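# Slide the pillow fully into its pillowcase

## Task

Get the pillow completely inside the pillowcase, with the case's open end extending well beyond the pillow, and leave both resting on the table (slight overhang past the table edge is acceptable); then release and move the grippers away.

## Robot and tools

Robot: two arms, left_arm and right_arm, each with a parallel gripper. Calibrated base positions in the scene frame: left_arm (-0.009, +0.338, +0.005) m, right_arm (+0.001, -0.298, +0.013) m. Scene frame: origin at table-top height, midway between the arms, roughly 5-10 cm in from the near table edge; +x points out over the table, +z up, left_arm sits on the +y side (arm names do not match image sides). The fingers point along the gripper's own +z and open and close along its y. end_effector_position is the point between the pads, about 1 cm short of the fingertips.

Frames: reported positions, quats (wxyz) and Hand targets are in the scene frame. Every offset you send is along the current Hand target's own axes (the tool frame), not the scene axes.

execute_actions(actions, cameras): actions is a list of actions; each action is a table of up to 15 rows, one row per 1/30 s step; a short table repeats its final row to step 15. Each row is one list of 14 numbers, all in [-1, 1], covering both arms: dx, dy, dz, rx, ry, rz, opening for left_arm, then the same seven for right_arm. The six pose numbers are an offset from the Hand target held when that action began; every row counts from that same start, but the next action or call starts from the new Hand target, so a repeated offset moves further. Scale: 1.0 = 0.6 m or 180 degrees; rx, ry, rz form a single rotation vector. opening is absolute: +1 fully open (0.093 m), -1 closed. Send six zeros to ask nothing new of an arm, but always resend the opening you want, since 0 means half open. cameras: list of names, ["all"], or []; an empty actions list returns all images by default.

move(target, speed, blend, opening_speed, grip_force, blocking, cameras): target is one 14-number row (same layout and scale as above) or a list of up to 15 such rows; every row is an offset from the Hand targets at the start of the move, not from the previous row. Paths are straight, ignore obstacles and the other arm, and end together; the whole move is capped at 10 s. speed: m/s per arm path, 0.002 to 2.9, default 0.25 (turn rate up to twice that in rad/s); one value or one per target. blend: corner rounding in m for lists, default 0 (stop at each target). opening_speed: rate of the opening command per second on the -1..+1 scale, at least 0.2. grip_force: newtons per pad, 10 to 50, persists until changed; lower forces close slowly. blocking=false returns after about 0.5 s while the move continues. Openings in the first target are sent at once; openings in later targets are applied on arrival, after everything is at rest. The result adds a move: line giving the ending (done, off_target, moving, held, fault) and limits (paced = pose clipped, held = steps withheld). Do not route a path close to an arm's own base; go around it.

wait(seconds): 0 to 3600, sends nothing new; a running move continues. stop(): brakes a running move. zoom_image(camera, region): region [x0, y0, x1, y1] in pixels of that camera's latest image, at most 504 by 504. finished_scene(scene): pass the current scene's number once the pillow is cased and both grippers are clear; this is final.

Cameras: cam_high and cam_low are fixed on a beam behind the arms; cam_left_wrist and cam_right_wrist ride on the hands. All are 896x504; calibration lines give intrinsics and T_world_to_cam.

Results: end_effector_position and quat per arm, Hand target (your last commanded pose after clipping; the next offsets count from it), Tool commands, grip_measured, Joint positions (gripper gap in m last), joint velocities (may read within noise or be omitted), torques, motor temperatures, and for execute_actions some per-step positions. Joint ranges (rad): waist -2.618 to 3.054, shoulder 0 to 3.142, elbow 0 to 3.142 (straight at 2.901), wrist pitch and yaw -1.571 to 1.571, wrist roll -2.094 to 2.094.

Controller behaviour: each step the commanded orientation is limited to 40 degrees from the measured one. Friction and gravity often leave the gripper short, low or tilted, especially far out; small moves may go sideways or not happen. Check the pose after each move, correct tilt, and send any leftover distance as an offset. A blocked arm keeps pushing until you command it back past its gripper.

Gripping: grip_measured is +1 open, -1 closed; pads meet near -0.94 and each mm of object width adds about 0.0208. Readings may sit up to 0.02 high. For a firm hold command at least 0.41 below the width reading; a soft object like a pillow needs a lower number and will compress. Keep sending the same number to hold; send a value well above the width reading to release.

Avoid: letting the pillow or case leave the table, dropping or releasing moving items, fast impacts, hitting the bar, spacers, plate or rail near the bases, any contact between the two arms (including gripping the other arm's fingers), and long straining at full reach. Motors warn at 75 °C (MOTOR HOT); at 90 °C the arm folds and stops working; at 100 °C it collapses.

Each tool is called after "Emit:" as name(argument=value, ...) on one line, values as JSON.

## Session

Emit:
execute_actions(actions=[])

Scene clock: 0.00 s.
left_arm: end_effector_position=(+0.3693, +0.3506, +0.0943) grip_measured=+1.000 end_effector_quat_wxyz=(+0.613, -0.031, +0.786, +0.065) | right_arm: end_effector_position=(+0.3806, -0.3236, +0.1233) grip_measured=+1.000 end_effector_quat_wxyz=(+0.619, +0.082, +0.781, -0.010)
Joint positions: left_arm=[0.003 1.571 0.245 1.127 -0.184 0.012 0.093] | right_arm=[0.01 1.512 0.293 0.982 0.067 0.131 0.093]
Joint velocities: within noise
Joint torques (N m): no reading
Motor temperatures (°C): left_arm=[21 31 36 31 24 23 24] | right_arm=[25 30 32 26 25 24 25]
Heat: left arm: 36 °C; right arm: 32 °C.
Hand target: left_arm +0.3699, +0.3510, +0.0965; +0.616, -0.032, +0.785, +0.066 | right_arm +0.3831, -0.3245, +0.1301; +0.627, +0.083, +0.774, -0.010
Tool commands: left_gripper/opening=+1.0 right_gripper/opening=+1.0
camera_calibration:
cam_left_wrist: T_world_to_cam=[[0.1048, -0.99041, -0.09002, 0.31565], [-0.64439, 0.00131, -0.76469, 0.34704], [0.75748, 0.13815, -0.63808, -0.18088]] pos_world=[0.32757, 0.33715, 0.17838]
cam_right_wrist: T_world_to_cam=[[-0.1498, -0.98354, -0.10103, -0.24762], [-0.60014, 0.17166, -0.78126, 0.42179], [0.78574, -0.0564, -0.61598, -0.15819]] pos_world=[0.34034, -0.32487, 0.20707]

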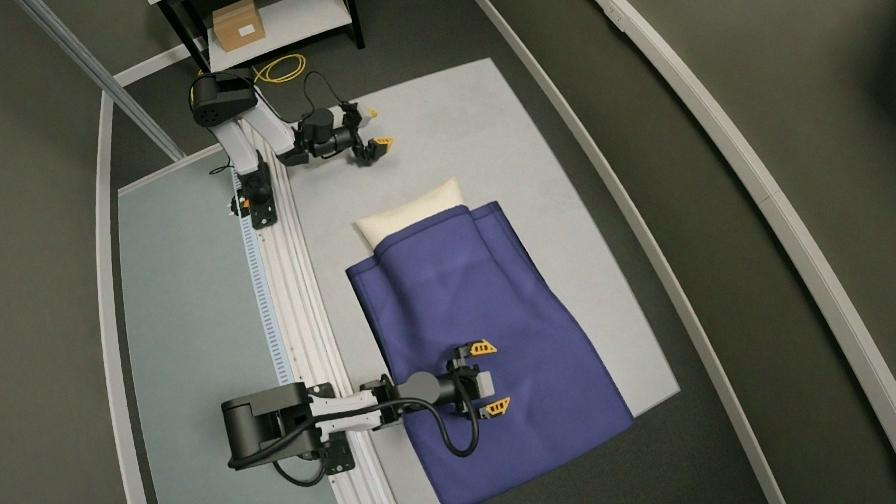

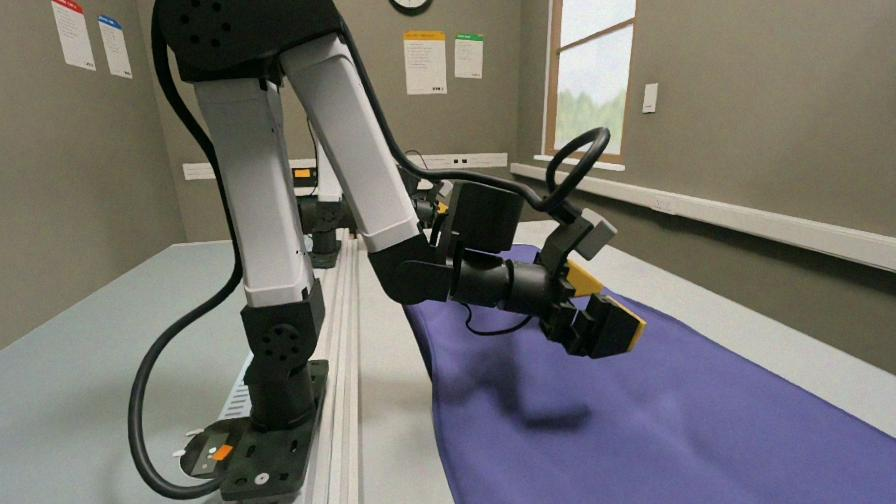

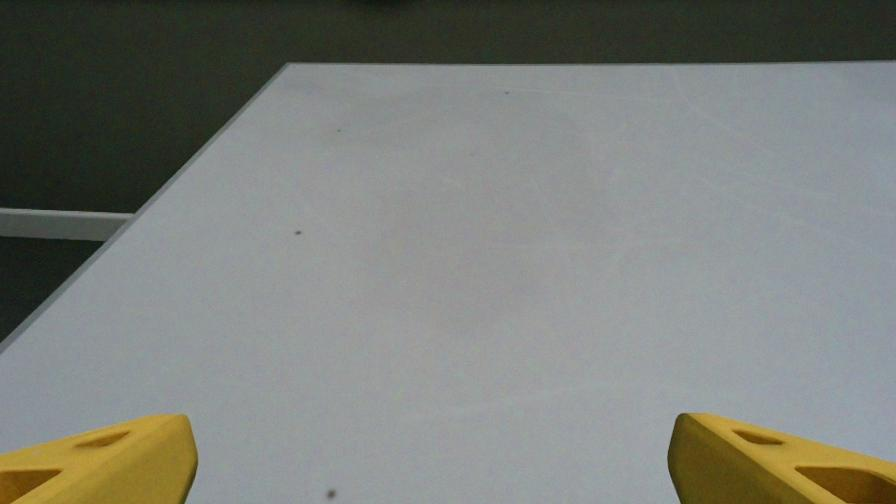

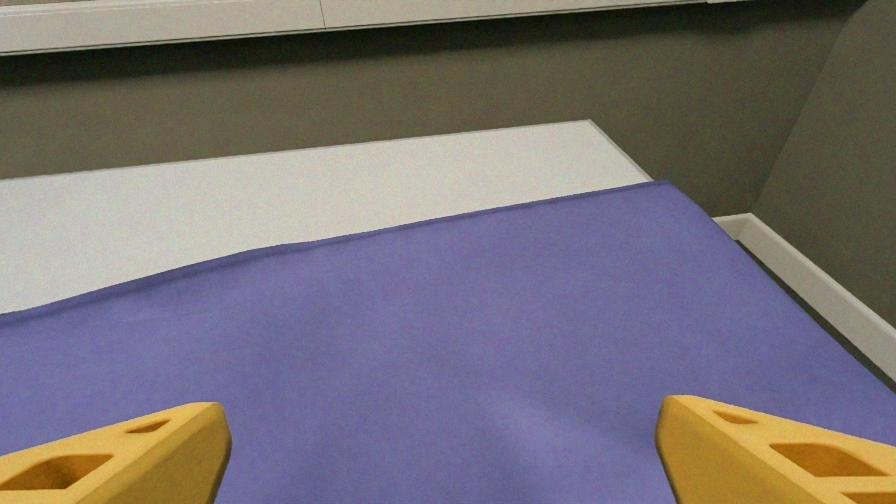

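Emit:
move(target=[-0.0983, -0.4228, -0.4467, 0.3752, 0.2191, 0.2845, 0.1, -0.0893, 0.5712, 0.0997, -0.275, 0.1798, -0.1801, 0.4], speed=0.2, cameras=["all"])

Scene clock: 235.40 s.
left_arm: end_effector_position=(+0.1630, +0.0636, +0.1943) grip_measured=+0.102 end_effector_quat_wxyz=(+0.176, +0.587, +0.781, -0.126) | right_arm: end_effector_position=(+0.4979, -0.0039, +0.2021) grip_measured=+0.402 end_effector_quat_wxyz=(+0.349, -0.382, +0.841, +0.159)
Joint positions: left_arm=[-0.939 1.352 1.296 -1.061 0.086 0.292 0.05] | right_arm=[0.494 2.131 2.013 -0.692 -0.307 -0.284 0.064]
Joint torques (N m): left_arm=[-0.54 -4.04 11.26 1.18 0.08 0.26] | right_arm=[0.29 -10.41 10.13 1.24 -0.16 -0.14]
Motor temperatures (°C): left_arm=[21 34 39 46 24 23 23] | right_arm=[25 34 38 37 25 24 25]
Heat: left arm: 46 °C; right arm: 38 °C.
Hand target: left_arm +0.1596, +0.0600, +0.1999; +0.171, +0.595, +0.774, -0.132 | right_arm +0.5001, +0.0002, +0.1994; +0.346, -0.391, +0.838, +0.162
Off the commanded pose: left_arm 0.008 m, 1 deg | right_arm 0.005 m, 1 deg.
move: done
cam_left_wrist: T_world_to_cam=[[-0.96914, -0.24642, -0.00616, 0.17344], [-0.24649, 0.969, 0.01659, 0.01274], [0.00188, 0.0176, -0.99984, 0.27991]] pos_world=[0.1707, 0.02547, 0.28073]
cam_right_wrist: T_world_to_cam=[[0.74248, -0.6698, -0.00932, -0.36929], [-0.62978, -0.69325, -0.35041, 0.42328], [0.22824, 0.26604, -0.93655, 0.15992]] pos_world=[0.50426, 0.00354, 0.29465]

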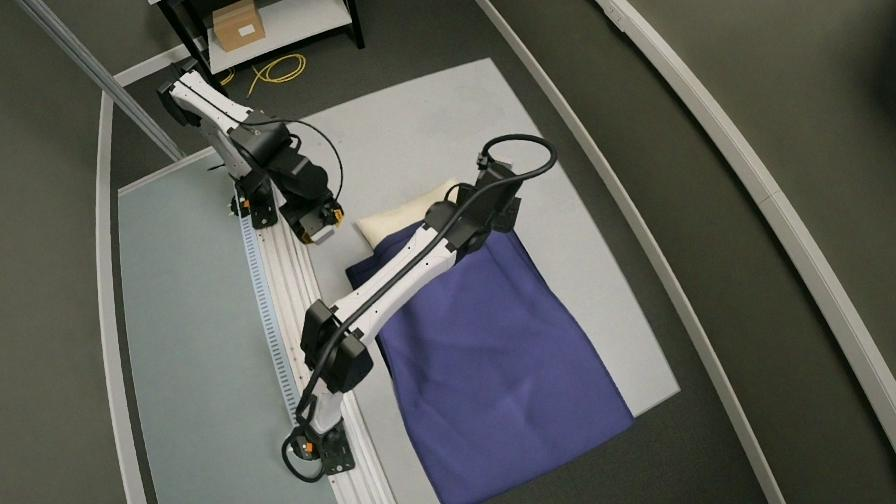

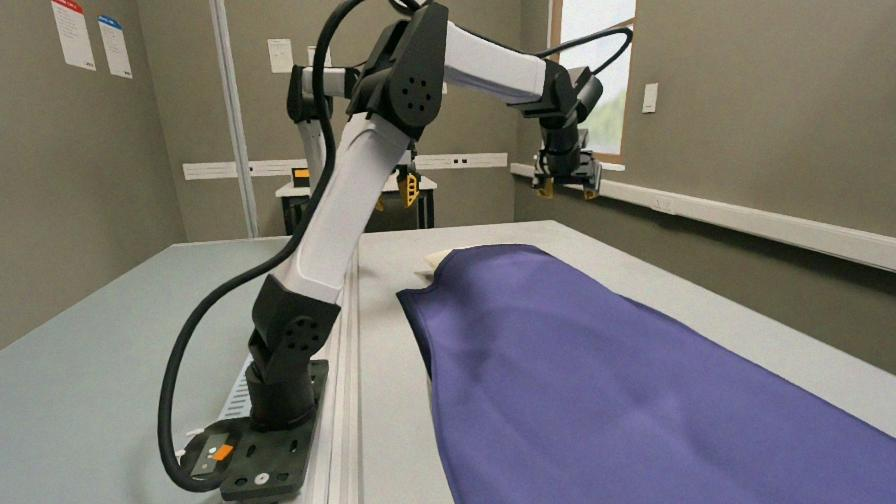

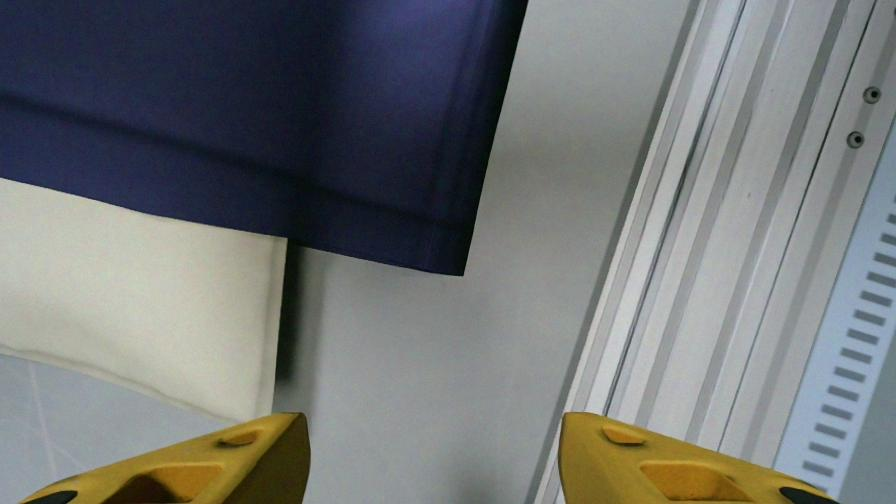

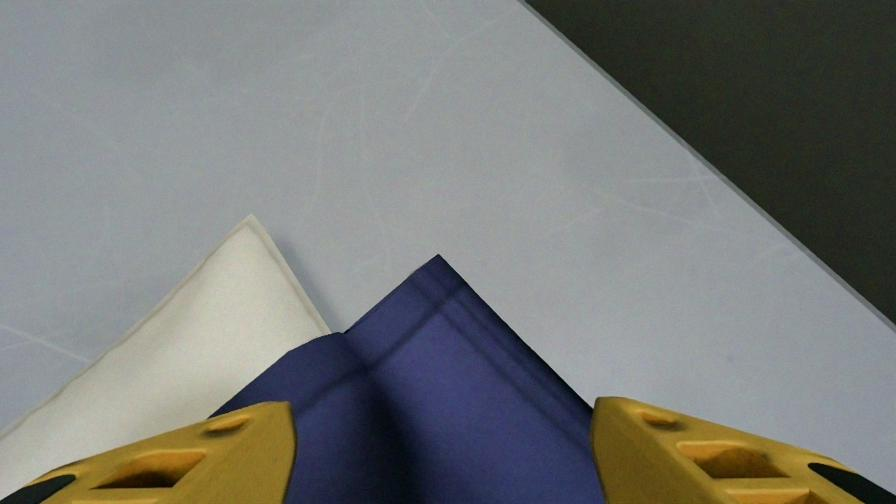

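Emit:
move(target=[[0.0127, -0.0178, 0.2607, 0, 0, 0, 0.1, 0.0713, -0.0147, 0.2703, 0, 0, 0, 0.5], [0.0457, -0.0178, 0.3317, 0, 0, 0, 0.1, 0.1243, -0.0147, 0.3233, 0, 0, 0, 0.5]], speed=[0.15, 0.06], cameras=["cam_left_wrist", "cam_right_wrist"])

Scene clock: 266.73 s.
left_arm: end_effector_position=(+0.1696, -0.0067, +0.0288) grip_measured=+0.102 end_effector_quat_wxyz=(+0.192, +0.593, +0.769, -0.143) | right_arm: end_effector_position=(+0.5615, +0.0586, +0.0307) grip_measured=+0.498 end_effector_quat_wxyz=(+0.356, -0.396, +0.831, +0.164)
Joint positions: left_arm=[-1.015 1.695 0.925 -0.298 0.075 0.242 0.05] | right_arm=[0.549 2.618 2.175 -0.342 -0.289 -0.269 0.069]
Joint torques (N m): left_arm=[-0.14 -4.44 4.93 1.68 -0.11 0.13] | right_arm=[0.5 -12.74 6.97 1.56 0.07 0.12]
Motor temperatures (°C): left_arm=[21 33 46 42 24 23 23] | right_arm=[25 41 39 36 25 24 25]
Heat: left arm: 46 °C; right arm: 41 °C.
Hand target: left_arm +0.1644, +0.0001, +0.0080; +0.171, +0.595, +0.774, -0.132 | right_arm +0.5608, +0.0591, +0.0093; +0.346, -0.391, +0.838, +0.162
Off the commanded pose: left_arm 0.023 m, 3 deg | right_arm 0.021 m, 2 deg.
move: off_target (left_arm, right_arm)
cam_left_wrist: T_world_to_cam=[[-0.97477, -0.22314, -0.00633, 0.16266], [-0.22285, 0.97437, -0.03084, 0.0826], [0.01305, -0.02865, -0.9995, 0.11345]] pos_world=[0.17548, -0.04093, 0.11697]
cam_right_wrist: T_world_to_cam=[[0.76408, -0.64512, 0.00053, -0.3901], [-0.59998, -0.71091, -0.36693, 0.43134], [0.23709, 0.28004, -0.93025, -0.03784]] pos_world=[0.56583, 0.06558, 0.12328]

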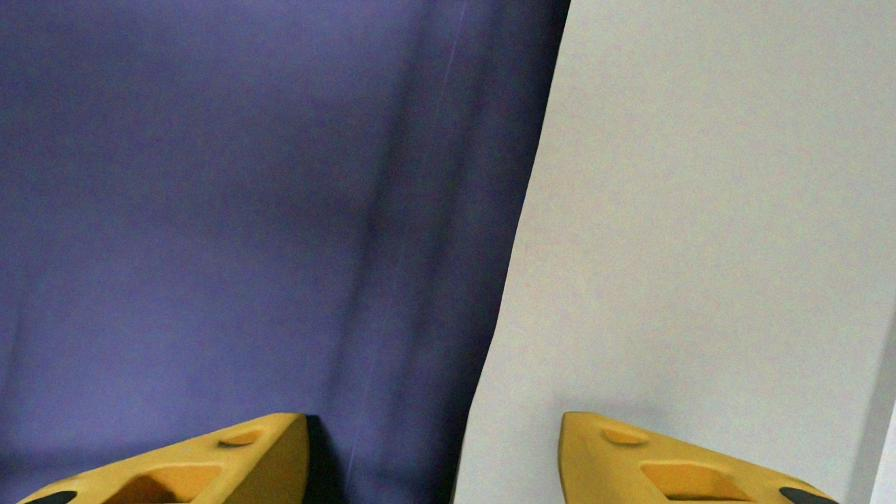

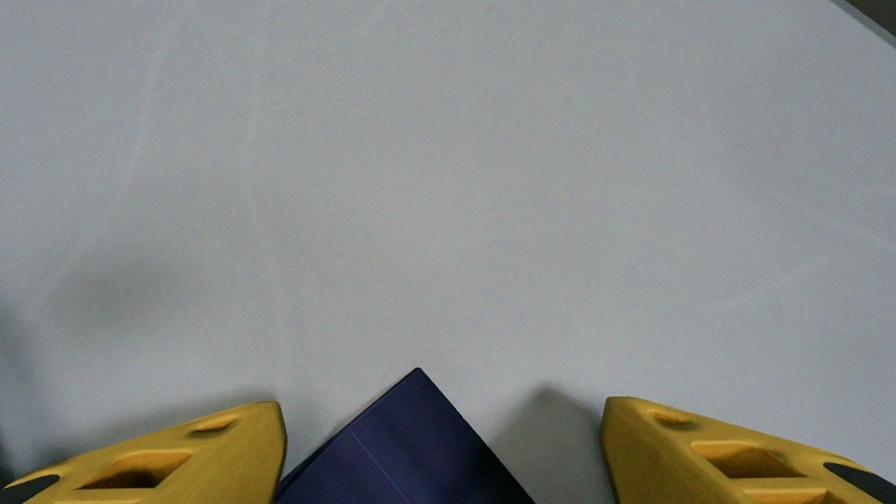

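Emit:
move(target=[[0, 0, 0, 0, 0, 0, 0.1, 0.01, -0.0152, -0.0337, 0, 0, 0, 0.5], [0.0142, 0.0013, 0.0192, 0, 0, 0, 0.1, 0.0463, -0.0177, 0.0057, 0, 0, 0, 0.5]], speed=0.07, cameras=["cam_left_wrist", "cam_right_wrist"])

Scene clock: 295.13 s.
left_arm: end_effector_position=(+0.1718, -0.0103, +0.0271) grip_measured=+0.102 end_effector_quat_wxyz=(+0.209, +0.590, +0.766, -0.149) | right_arm: end_effector_position=(+0.5583, +0.0547, +0.0173) grip_measured=+0.498 end_effector_quat_wxyz=(+0.366, -0.397, +0.821, +0.187)
Joint positions: left_arm=[-1.015 1.695 0.897 -0.232 0.074 0.242 0.05] | right_arm=[0.533 2.604 2.062 -0.214 -0.343 -0.267 0.069]
Joint torques (N m): left_arm=[0.46 -2.8 3.93 1.66 -0.08 0.19] | right_arm=[-0.62 -13.2 4.98 1.37 0.34 -0.09]
Motor temperatures (°C): left_arm=[21 34 41 42 24 23 23] | right_arm=[25 46 38 35 25 24 25]
Heat: left arm: 42 °C; right arm: 46 °C.
Hand target: left_arm +0.1645, +0.0030, -0.0060; +0.171, +0.595, +0.774, -0.132 | right_arm +0.5580, +0.0391, -0.0124; +0.346, -0.391, +0.838, +0.162
Off the commanded pose: left_arm 0.037 m, 5 deg | right_arm 0.034 m, 4 deg.
move: off_target (left_arm, right_arm)
cam_left_wrist: T_world_to_cam=[[-0.97406, -0.22557, -0.01797, 0.16422], [-0.22395, 0.97235, -0.06624, 0.08766], [0.03242, -0.0605, -0.99764, 0.10798]] pos_world=[0.17609, -0.04166, 0.11648]
cam_right_wrist: T_world_to_cam=[[0.77822, -0.62752, -0.0244, -0.39865], [-0.58136, -0.70521, -0.40583, 0.41178], [0.23746, 0.33001, -0.91362, -0.05166]] pos_world=[0.5619, 0.05729, 0.11019]

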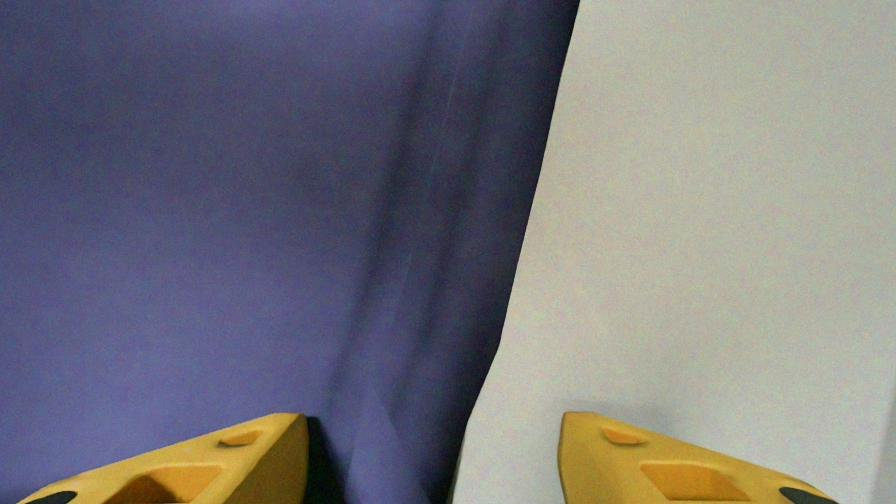

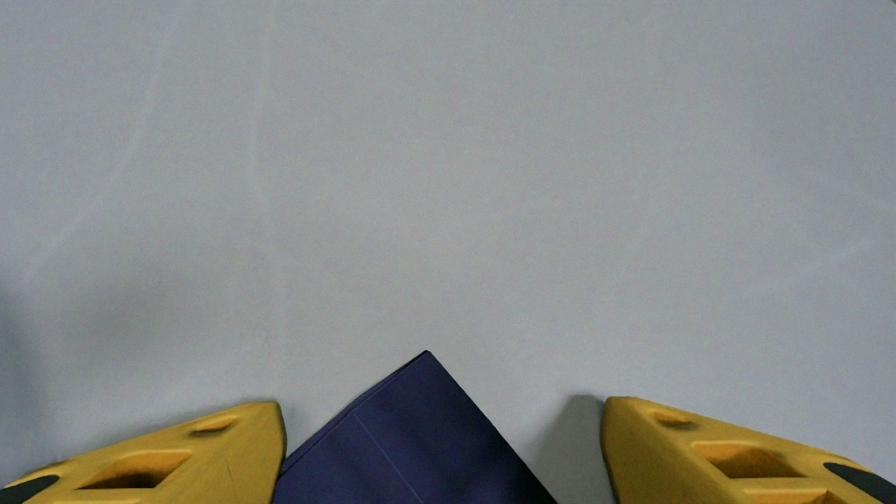

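Emit:
move(target=[[0, 0, 0, 0, 0, 0, -1, -0.0402, -0.0043, -0.0658, 0, 0, 0, 0.5], [0, 0, 0, 0, 0, 0, -1, 0.0173, -0.0097, -0.0173, 0, 0, 0, 0.5]], speed=0.08, opening_speed=0.8, cameras=["cam_left_wrist", "cam_right_wrist"])

Scene clock: 308.37 s.
left_arm: end_effector_position=(+0.1856, -0.0126, +0.0281) grip_measured=-0.970 end_effector_quat_wxyz=(+0.232, +0.579, +0.769, -0.139) | right_arm: end_effector_position=(+0.5534, +0.0418, +0.0157) grip_measured=+0.498 end_effector_quat_wxyz=(+0.365, -0.393, +0.821, +0.196)
Joint positions: left_arm=[-1.002 1.705 0.897 -0.187 0.04 0.242 0] | right_arm=[0.512 2.563 1.972 -0.167 -0.374 -0.268 0.069]
Joint torques (N m): left_arm=[-0.62 -3.69 4.26 1.24 0.22 0.18] | right_arm=[-0.65 -13.35 4.77 1.3 0.48 -0.24]
Motor temperatures (°C): left_arm=[21 33 40 42 24 23 23] | right_arm=[25 54 38 35 25 24 25]
Heat: left arm: 42 °C; right arm: 54 °C.
Hand target: left_arm +0.1644, +0.0030, -0.0060; +0.171, +0.595, +0.774, -0.132 | right_arm +0.5530, +0.0240, -0.0127; +0.346, -0.391, +0.838, +0.162
Off the commanded pose: left_arm 0.043 m, 7 deg | right_arm 0.033 m, 5 deg.
move: off_target (right_arm)
cam_left_wrist: T_world_to_cam=[[-0.96498, -0.25635, -0.05568, 0.17608], [-0.25082, 0.9638, -0.09041, 0.09852], [0.07684, -0.07328, -0.99435, 0.0998]] pos_world=[0.18696, -0.0425, 0.11795]
cam_right_wrist: T_world_to_cam=[[0.77857, -0.62601, -0.0441, -0.40289], [-0.58526, -0.69894, -0.41104, 0.40107], [0.22649, 0.34583, -0.91055, -0.04225]] pos_world=[0.55798, 0.04272, 0.10862]

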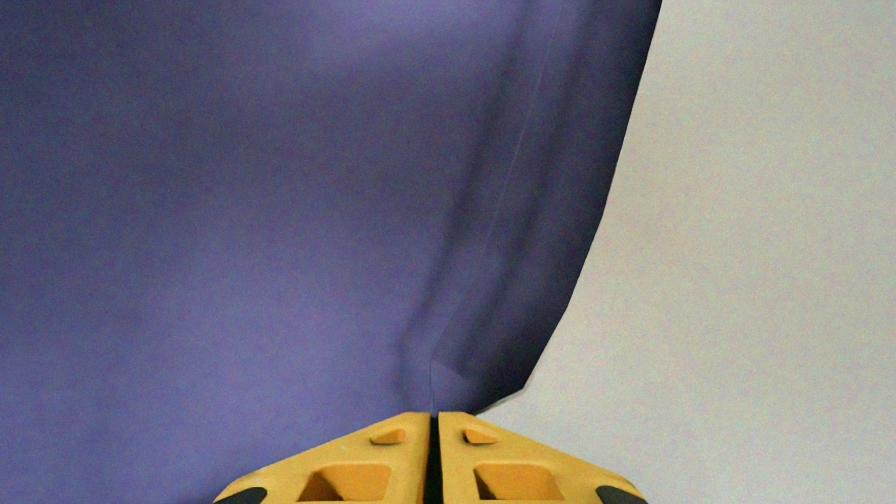

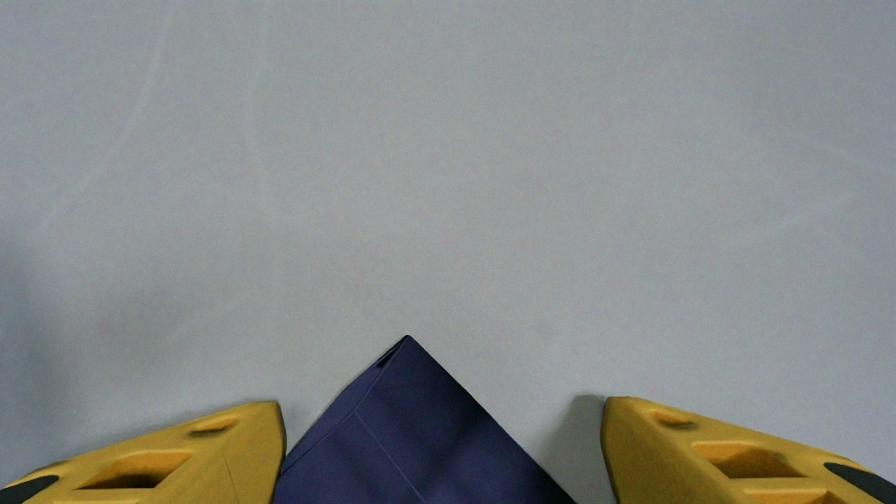

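Emit:
move(target=[[0, 0, 0, 0, 0, 0, -1, -0.0662, -0.0053, -0.0752, 0, 0, 0, 0.5], [0, 0, 0, 0, 0, 0, -1, 0.001, -0.0015, -0.0127, 0, 0, 0, 0.5]], speed=0.08, cameras=["cam_right_wrist"])

Scene clock: 324.60 s.
left_arm: end_effector_position=(+0.1856, -0.0126, +0.0281) grip_measured=-0.970 end_effector_quat_wxyz=(+0.232, +0.579, +0.769, -0.139) | right_arm: end_effector_position=(+0.5490, +0.0296, +0.0170) grip_measured=+0.498 end_effector_quat_wxyz=(+0.356, -0.392, +0.827, +0.187)
Joint positions: left_arm=[-1.002 1.705 0.897 -0.187 0.04 0.242 0] | right_arm=[0.5 2.526 1.927 -0.184 -0.363 -0.281 0.069]
Joint torques (N m): left_arm=[-0.65 -3.67 4.23 1.25 0.22 0.19] | right_arm=[-0.24 -12.66 5.45 1.51 0.32 -0.2]
Motor temperatures (°C): left_arm=[21 33 38 41 24 23 24] | right_arm=[25 55 38 35 25 24 25]
Heat: left arm: 41 °C; right arm: 55 °C.
Hand target: left_arm +0.1644, +0.0030, -0.0060; +0.171, +0.595, +0.774, -0.132 | right_arm +0.5500, +0.0191, -0.0074; +0.346, -0.391, +0.837, +0.162
Off the commanded pose: left_arm 0.043 m, 7 deg | right_arm 0.027 m, 3 deg.
move: off_target (right_arm)
cam_right_wrist: T_world_to_cam=[[0.77101, -0.63568, -0.03812, -0.40273], [-0.59784, -0.70189, -0.38722, 0.39717], [0.21939, 0.32134, -0.9212, -0.03114]] pos_world=[0.55478, 0.03277, 0.10975]

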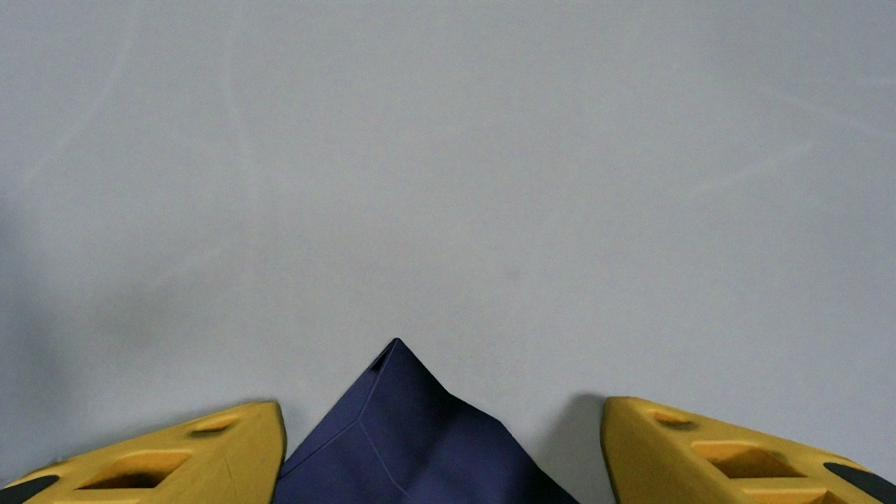

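Emit:
move(target=[0, 0, 0, 0, 0, 0, -1, 0, 0, 0, 0, 0, 0, -1], opening_speed=0.8, cameras=["cam_right_wrist"])

Scene clock: 338.77 s.
left_arm: end_effector_position=(+0.1856, -0.0126, +0.0281) grip_measured=-0.970 end_effector_quat_wxyz=(+0.232, +0.579, +0.769, -0.139) | right_arm: end_effector_position=(+0.5468, +0.0360, +0.0177) grip_measured=-0.978 end_effector_quat_wxyz=(+0.361, -0.396, +0.823, +0.189)
Joint positions: left_arm=[-1.002 1.705 0.897 -0.187 0.04 0.242 0] | right_arm=[0.51 2.526 1.922 -0.167 -0.365 -0.282 0]
Joint torques (N m): left_arm=[-0.61 -3.7 4.25 1.25 0.22 0.18] | right_arm=[-1.02 -12.67 5.65 1.36 0.34 -0.18]
Motor temperatures (°C): left_arm=[21 32 38 40 24 23 24] | right_arm=[25 58 38 35 25 24 25]
Heat: left arm: 40 °C; right arm: 58 °C.
Hand target: left_arm +0.1644, +0.0030, -0.0060; +0.171, +0.595, +0.774, -0.132 | right_arm +0.5499, +0.0190, -0.0075; +0.346, -0.391, +0.838, +0.162
Off the commanded pose: left_arm 0.043 m, 7 deg | right_arm 0.030 m, 4 deg.
move: done
cam_right_wrist: T_world_to_cam=[[0.77912, -0.62594, -0.03414, -0.40175], [-0.58518, -0.7067, -0.39766, 0.39408], [0.22479, 0.32981, -0.9169, -0.03536]] pos_world=[0.55157, 0.03869, 0.11058]

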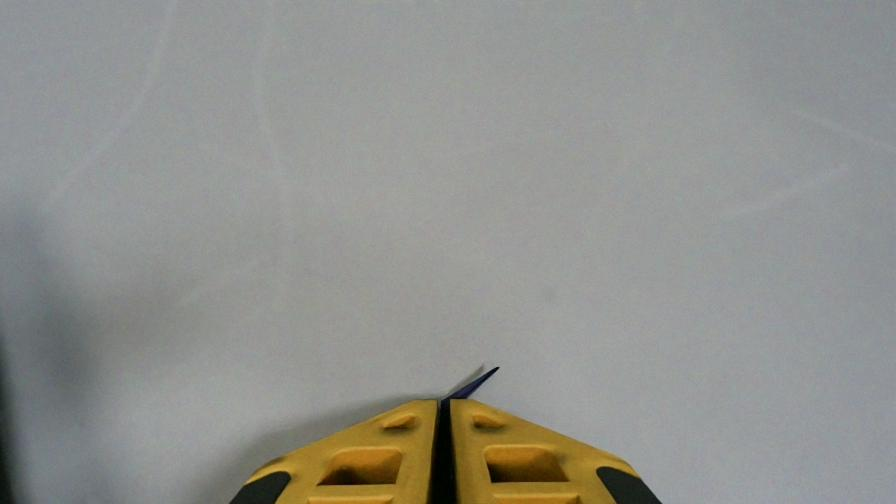

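Emit:
move(target=[[-0.094, 0.0243, -0.1328, 0, 0, 0, -1, -0.1182, 0.0148, -0.1115, 0, 0, 0, -1], [-0.2893, 0.014, -0.3543, 0, -0.139, 0, -1, -0.2817, -0.0568, -0.396, 0.059, -0.056, 0.059, -1]], speed=0.12, blend=[0.03, 0], cameras=["all"])

Scene clock: 367.80 s.
left_arm: end_effector_position=(+0.1998, -0.0510, +0.2248) grip_measured=-0.970 end_effector_quat_wxyz=(+0.310, +0.553, +0.741, -0.222) | right_arm: end_effector_position=(+0.5337, -0.0363, +0.2191) grip_measured=-0.978 end_effector_quat_wxyz=(+0.368, -0.275, +0.876, +0.148)
Joint positions: left_arm=[-1.002 1.53 1.386 -0.625 0.123 0.197 0] | right_arm=[0.437 2.174 2.123 -0.711 -0.237 -0.118 0]
Joint torques (N m): left_arm=[-1.33 -10.13 13.03 2.05 0.32 0.07] | right_arm=[-0.75 -17.51 11.51 1.86 0.08 0.16]
Motor temperatures (°C): left_arm=[21 34 38 39 24 23 24] | right_arm=[25 63 38 35 25 24 26]
Heat: left arm: 39 °C; right arm: 63 °C.
Hand target: left_arm +0.1900, -0.0602, +0.2599; +0.335, +0.552, +0.719, -0.258 | right_arm +0.5453, -0.0399, +0.2800; +0.436, -0.262, +0.848, +0.149
Off the commanded pose: left_arm 0.038 m, 6 deg | right_arm 0.062 m, 9 deg.
move: off_target (left_arm, right_arm)
cam_left_wrist: T_world_to_cam=[[-0.9658, -0.25825, -0.0231, 0.1836], [-0.23708, 0.91567, -0.32456, 0.20435], [0.10497, -0.30798, -0.94558, 0.26296]] pos_world=[0.19816, -0.05872, 0.31922]
cam_right_wrist: T_world_to_cam=[[0.57793, -0.8135, -0.06491, -0.32263], [-0.76968, -0.5169, -0.3747, 0.51569], [0.27127, 0.2665, -0.92487, 0.15079]] pos_world=[0.54247, -0.03609, 0.31175]

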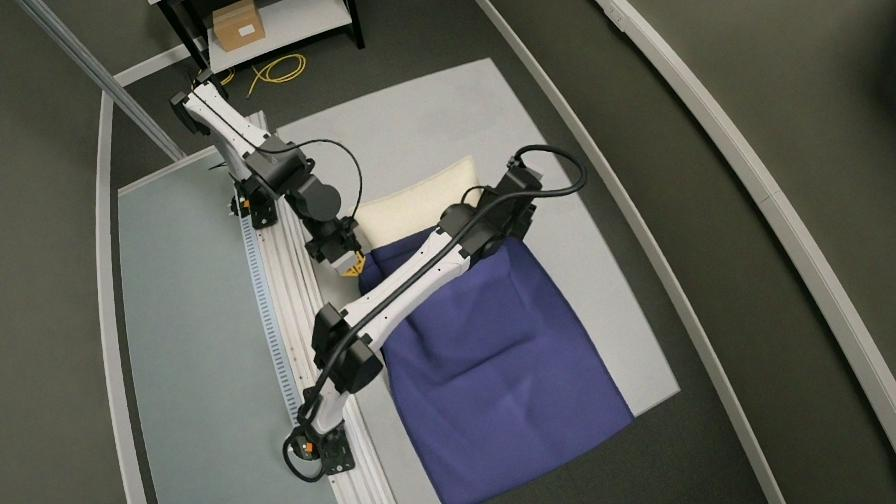

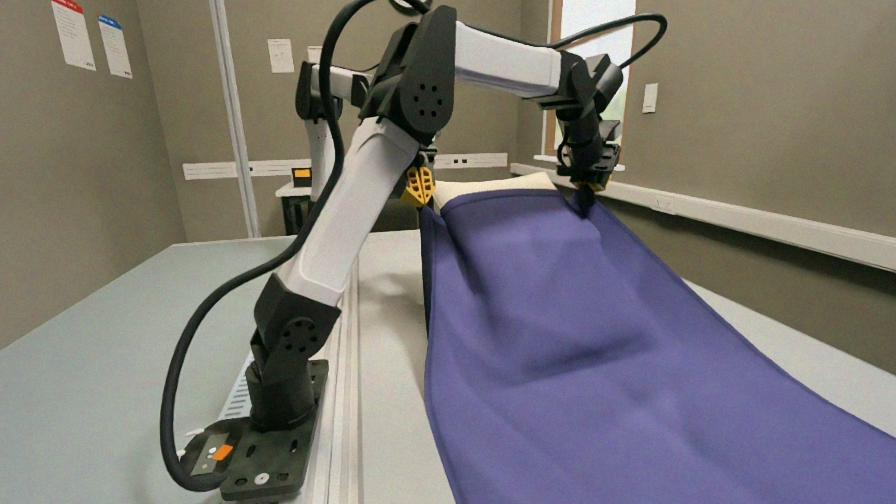

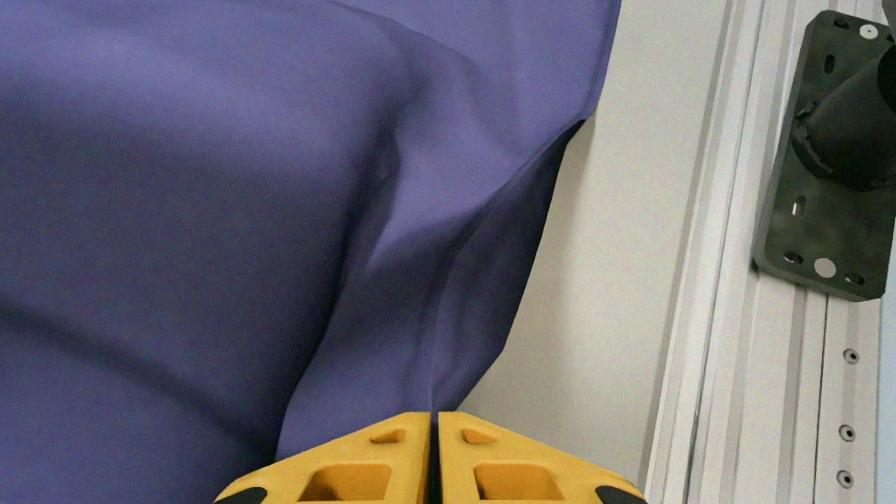

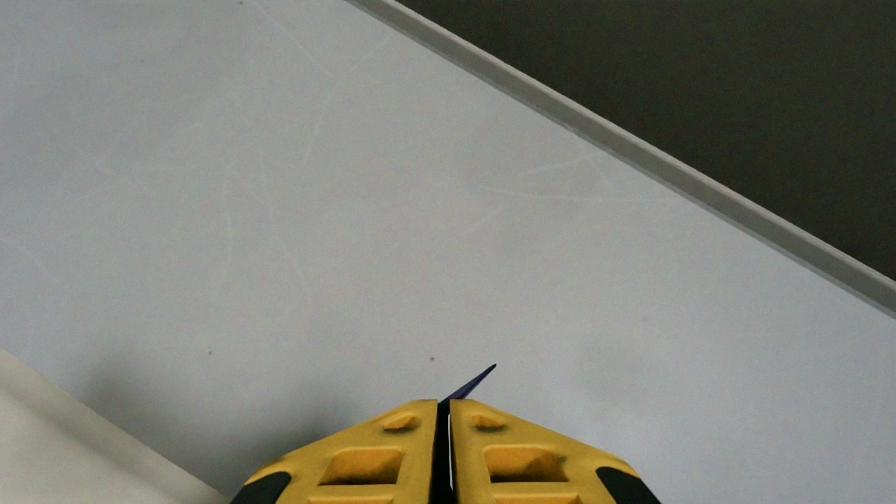

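Emit:
move(target=[-0.4053, -0.0293, -0.1137, 0, -0.167, 0, -1, -0.2385, -0.1418, -0.3477, 0.08, -0.139, 0.031, -1], speed=0.15, cameras=["all"])

Scene clock: 388.63 s.
left_arm: end_effector_position=(+0.2052, -0.1628, +0.4754) grip_measured=-0.970 end_effector_quat_wxyz=(+0.500, +0.473, +0.618, -0.380) | right_arm: end_effector_position=(+0.5218, -0.1604, +0.4985) grip_measured=-0.978 end_effector_quat_wxyz=(+0.609, -0.136, +0.772, +0.117)
Joint positions: left_arm=[-1.114 1.903 2.393 -0.681 0.129 0.073 0] | right_arm=[0.233 2.048 2.697 -0.874 -0.187 -0.004 0]
Joint torques (N m): left_arm=[-0.9 -8.84 11.56 2.57 -0.1 0.09] | right_arm=[-0.47 -9.05 8.76 2.09 0.11 0.13]
Motor temperatures (°C): left_arm=[21 40 47 41 24 23 24] | right_arm=[25 66 43 39 25 24 27]
Heat: left arm: 47 °C; right arm: 66 °C.
Hand target: left_arm +0.2001, -0.1653, +0.4900; +0.510, +0.466, +0.607, -0.392 | right_arm +0.5250, -0.1646, +0.5150; +0.631, -0.127, +0.757, +0.116
Off the commanded pose: left_arm 0.016 m, 2 deg | right_arm 0.017 m, 3 deg.
move: off_target (left_arm, right_arm)
cam_left_wrist: T_world_to_cam=[[-0.96982, -0.24209, -0.02897, 0.172], [-0.12742, 0.60454, -0.78632, 0.53568], [0.20787, -0.7589, -0.61714, 0.21421]] pos_world=[0.19053, -0.11964, 0.5584]
cam_right_wrist: T_world_to_cam=[[0.34357, -0.93868, -0.02913, -0.31416], [-0.58542, -0.18981, -0.7882, 0.7095], [0.73433, 0.28785, -0.61473, 0.05263]] pos_world=[0.48464, -0.17537, 0.58243]

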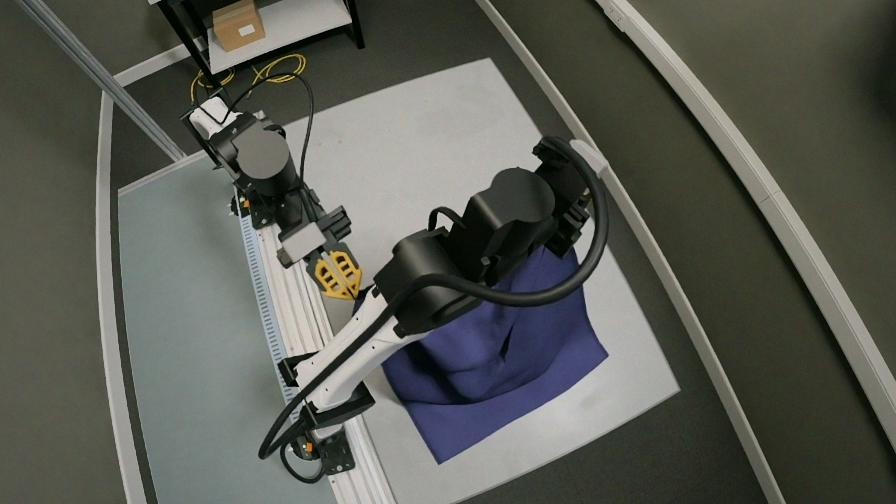

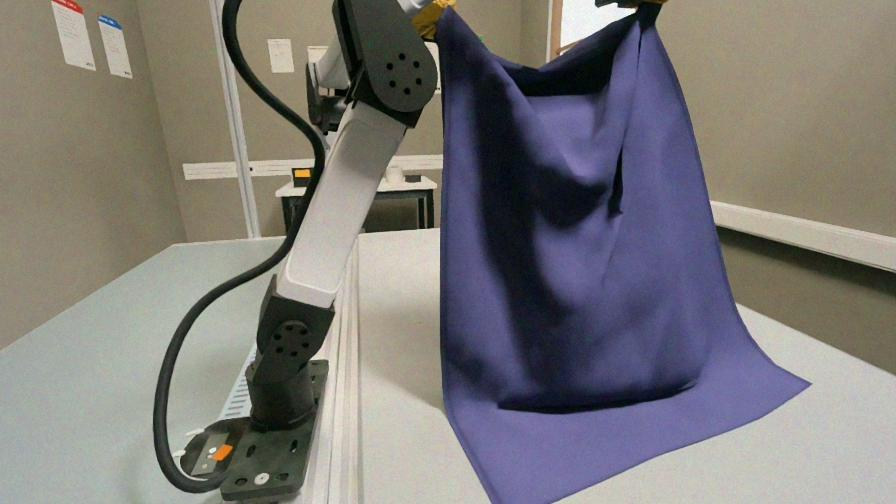

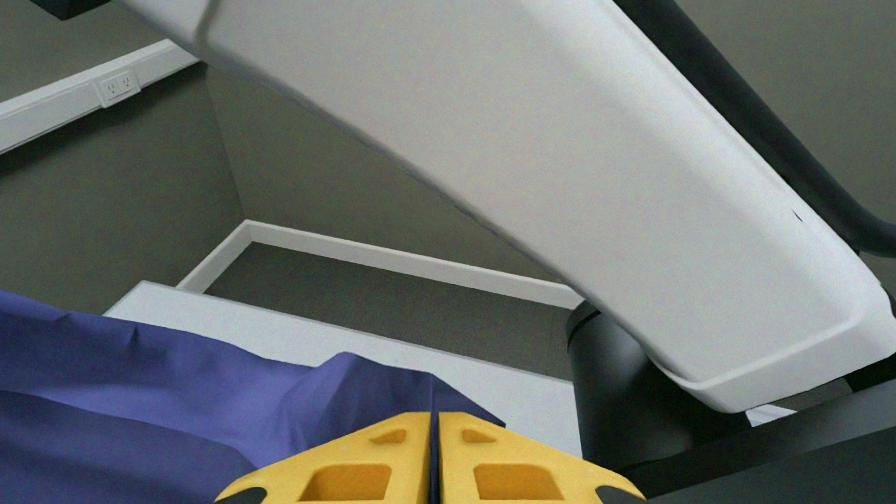

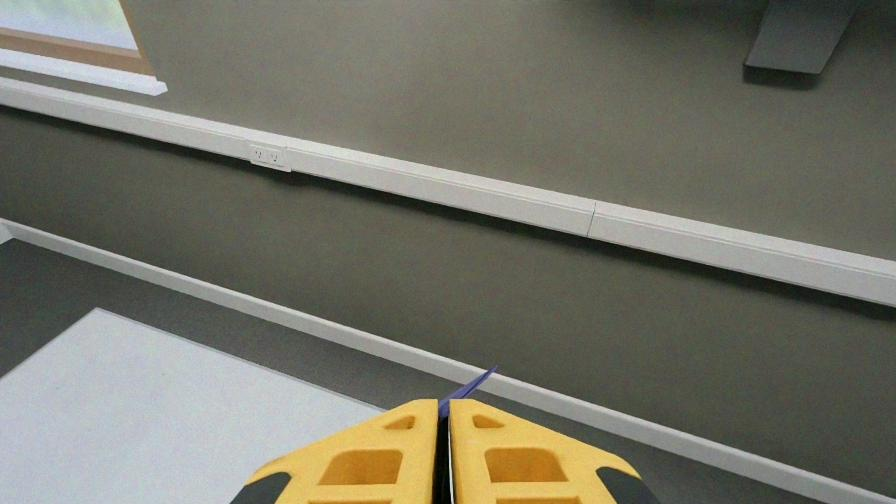

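Emit:
move(target=[-0.1562, 0.0085, 0.0713, 0, -0.139, 0, -1, -0.0998, -0.1053, -0.0662, 0.043, -0.139, 0, -1], speed=0.15, cameras=["cam_high", "cam_low", "cam_left_wrist"])

Scene clock: 420.67 s.
left_arm: end_effector_position=(+0.2283, -0.2166, +0.5306) grip_measured=-0.970 end_effector_quat_wxyz=(+0.604, +0.391, +0.523, -0.457) | right_arm: end_effector_position=(+0.5377, -0.2354, +0.5236) grip_measured=-0.978 end_effector_quat_wxyz=(+0.728, -0.061, +0.678, +0.086)
Joint positions: left_arm=[-1.118 2.113 2.566 -0.281 0.129 0.015 0] | right_arm=[0.096 1.79 2.056 -0.183 -0.165 0.066 0]
Joint torques (N m): left_arm=[-1.14 -14.01 6.98 3.34 -0.05 0.08] | right_arm=[0.4 -9.06 7.13 1.92 0.05 0]
Motor temperatures (°C): left_arm=[21 44 46 50 24 23 25] | right_arm=[25 59 41 41 25 24 27]
Heat: left arm: 50 °C; right arm: 59 °C.
Hand target: left_arm +0.2158, -0.2091, +0.5683; +0.630, +0.369, +0.481, -0.485 (not the last commanded pose) | right_arm +0.5369, -0.2326, +0.5286; +0.735, -0.064, +0.670, +0.088 (not the last commanded pose)
Off the commanded pose: left_arm 0.045 m, 7 deg | right_arm 0.059 m, 10 deg.
led back after a hold (left arm): the arm was led back toward your command in small steps, so it may still be short of it.
move: held (left_arm, right_arm; a check stopped the path); limits=held
pose unreachable (left arm): on one or more control steps of this call, first in action 0 (counted from 0), this arm could not follow its commanded pose, so it was not sent that pose on those steps. It may still have moved: this result reports where it is.
cause: moving toward the commanded pose would bring a part of the arm too close to another arm (this arm's fingers and the right arm's forearm (the part past joint 3), at the place that arm is still heading or pushing toward).
pose unreachable (right arm): on one or more control steps of this call, first in action 0 (counted from 0), this arm could not follow its commanded pose, so it was not sent that pose on those steps. It may still have moved: this result reports where it is.
cause: moving toward the commanded pose would bring a part of the arm too close to another arm (this arm's forearm (the part past joint 3) and the left arm's fingers, along the way the arms are being sent, or toward where that arm still pushes).
cam_left_wrist: T_world_to_cam=[[-0.96423, -0.26382, -0.02575, 0.17533], [-0.05535, 0.29537, -0.95378, 0.62002], [0.25923, -0.91823, -0.29941, -0.01213]] pos_world=[0.20652, -0.14802, 0.59224]

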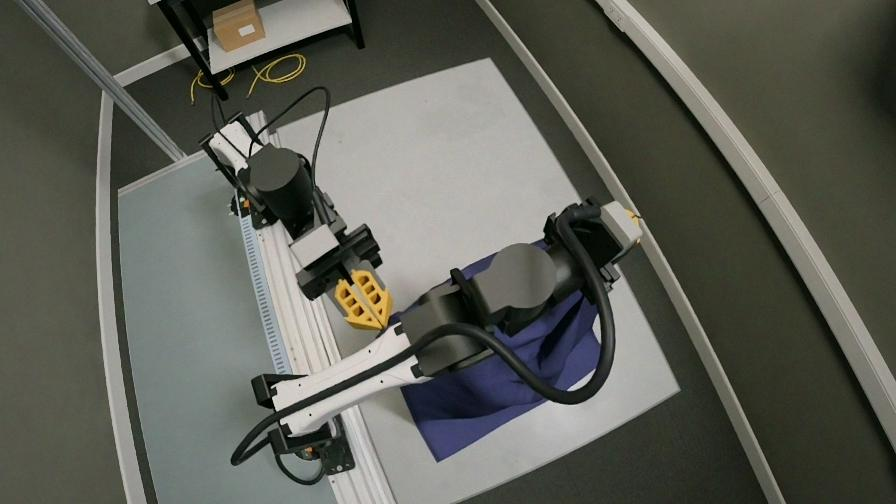

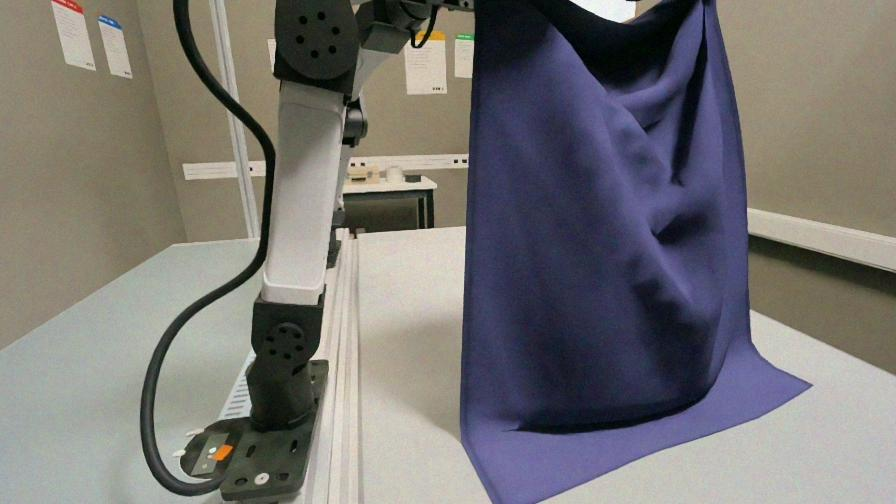

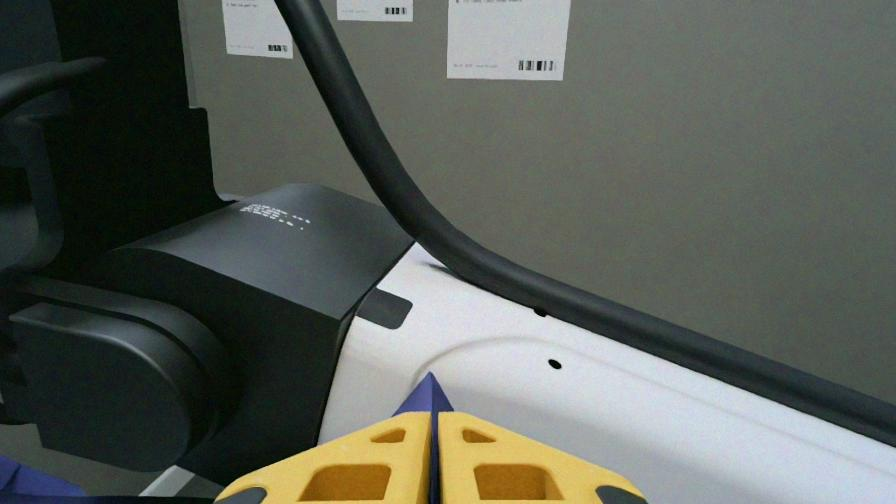

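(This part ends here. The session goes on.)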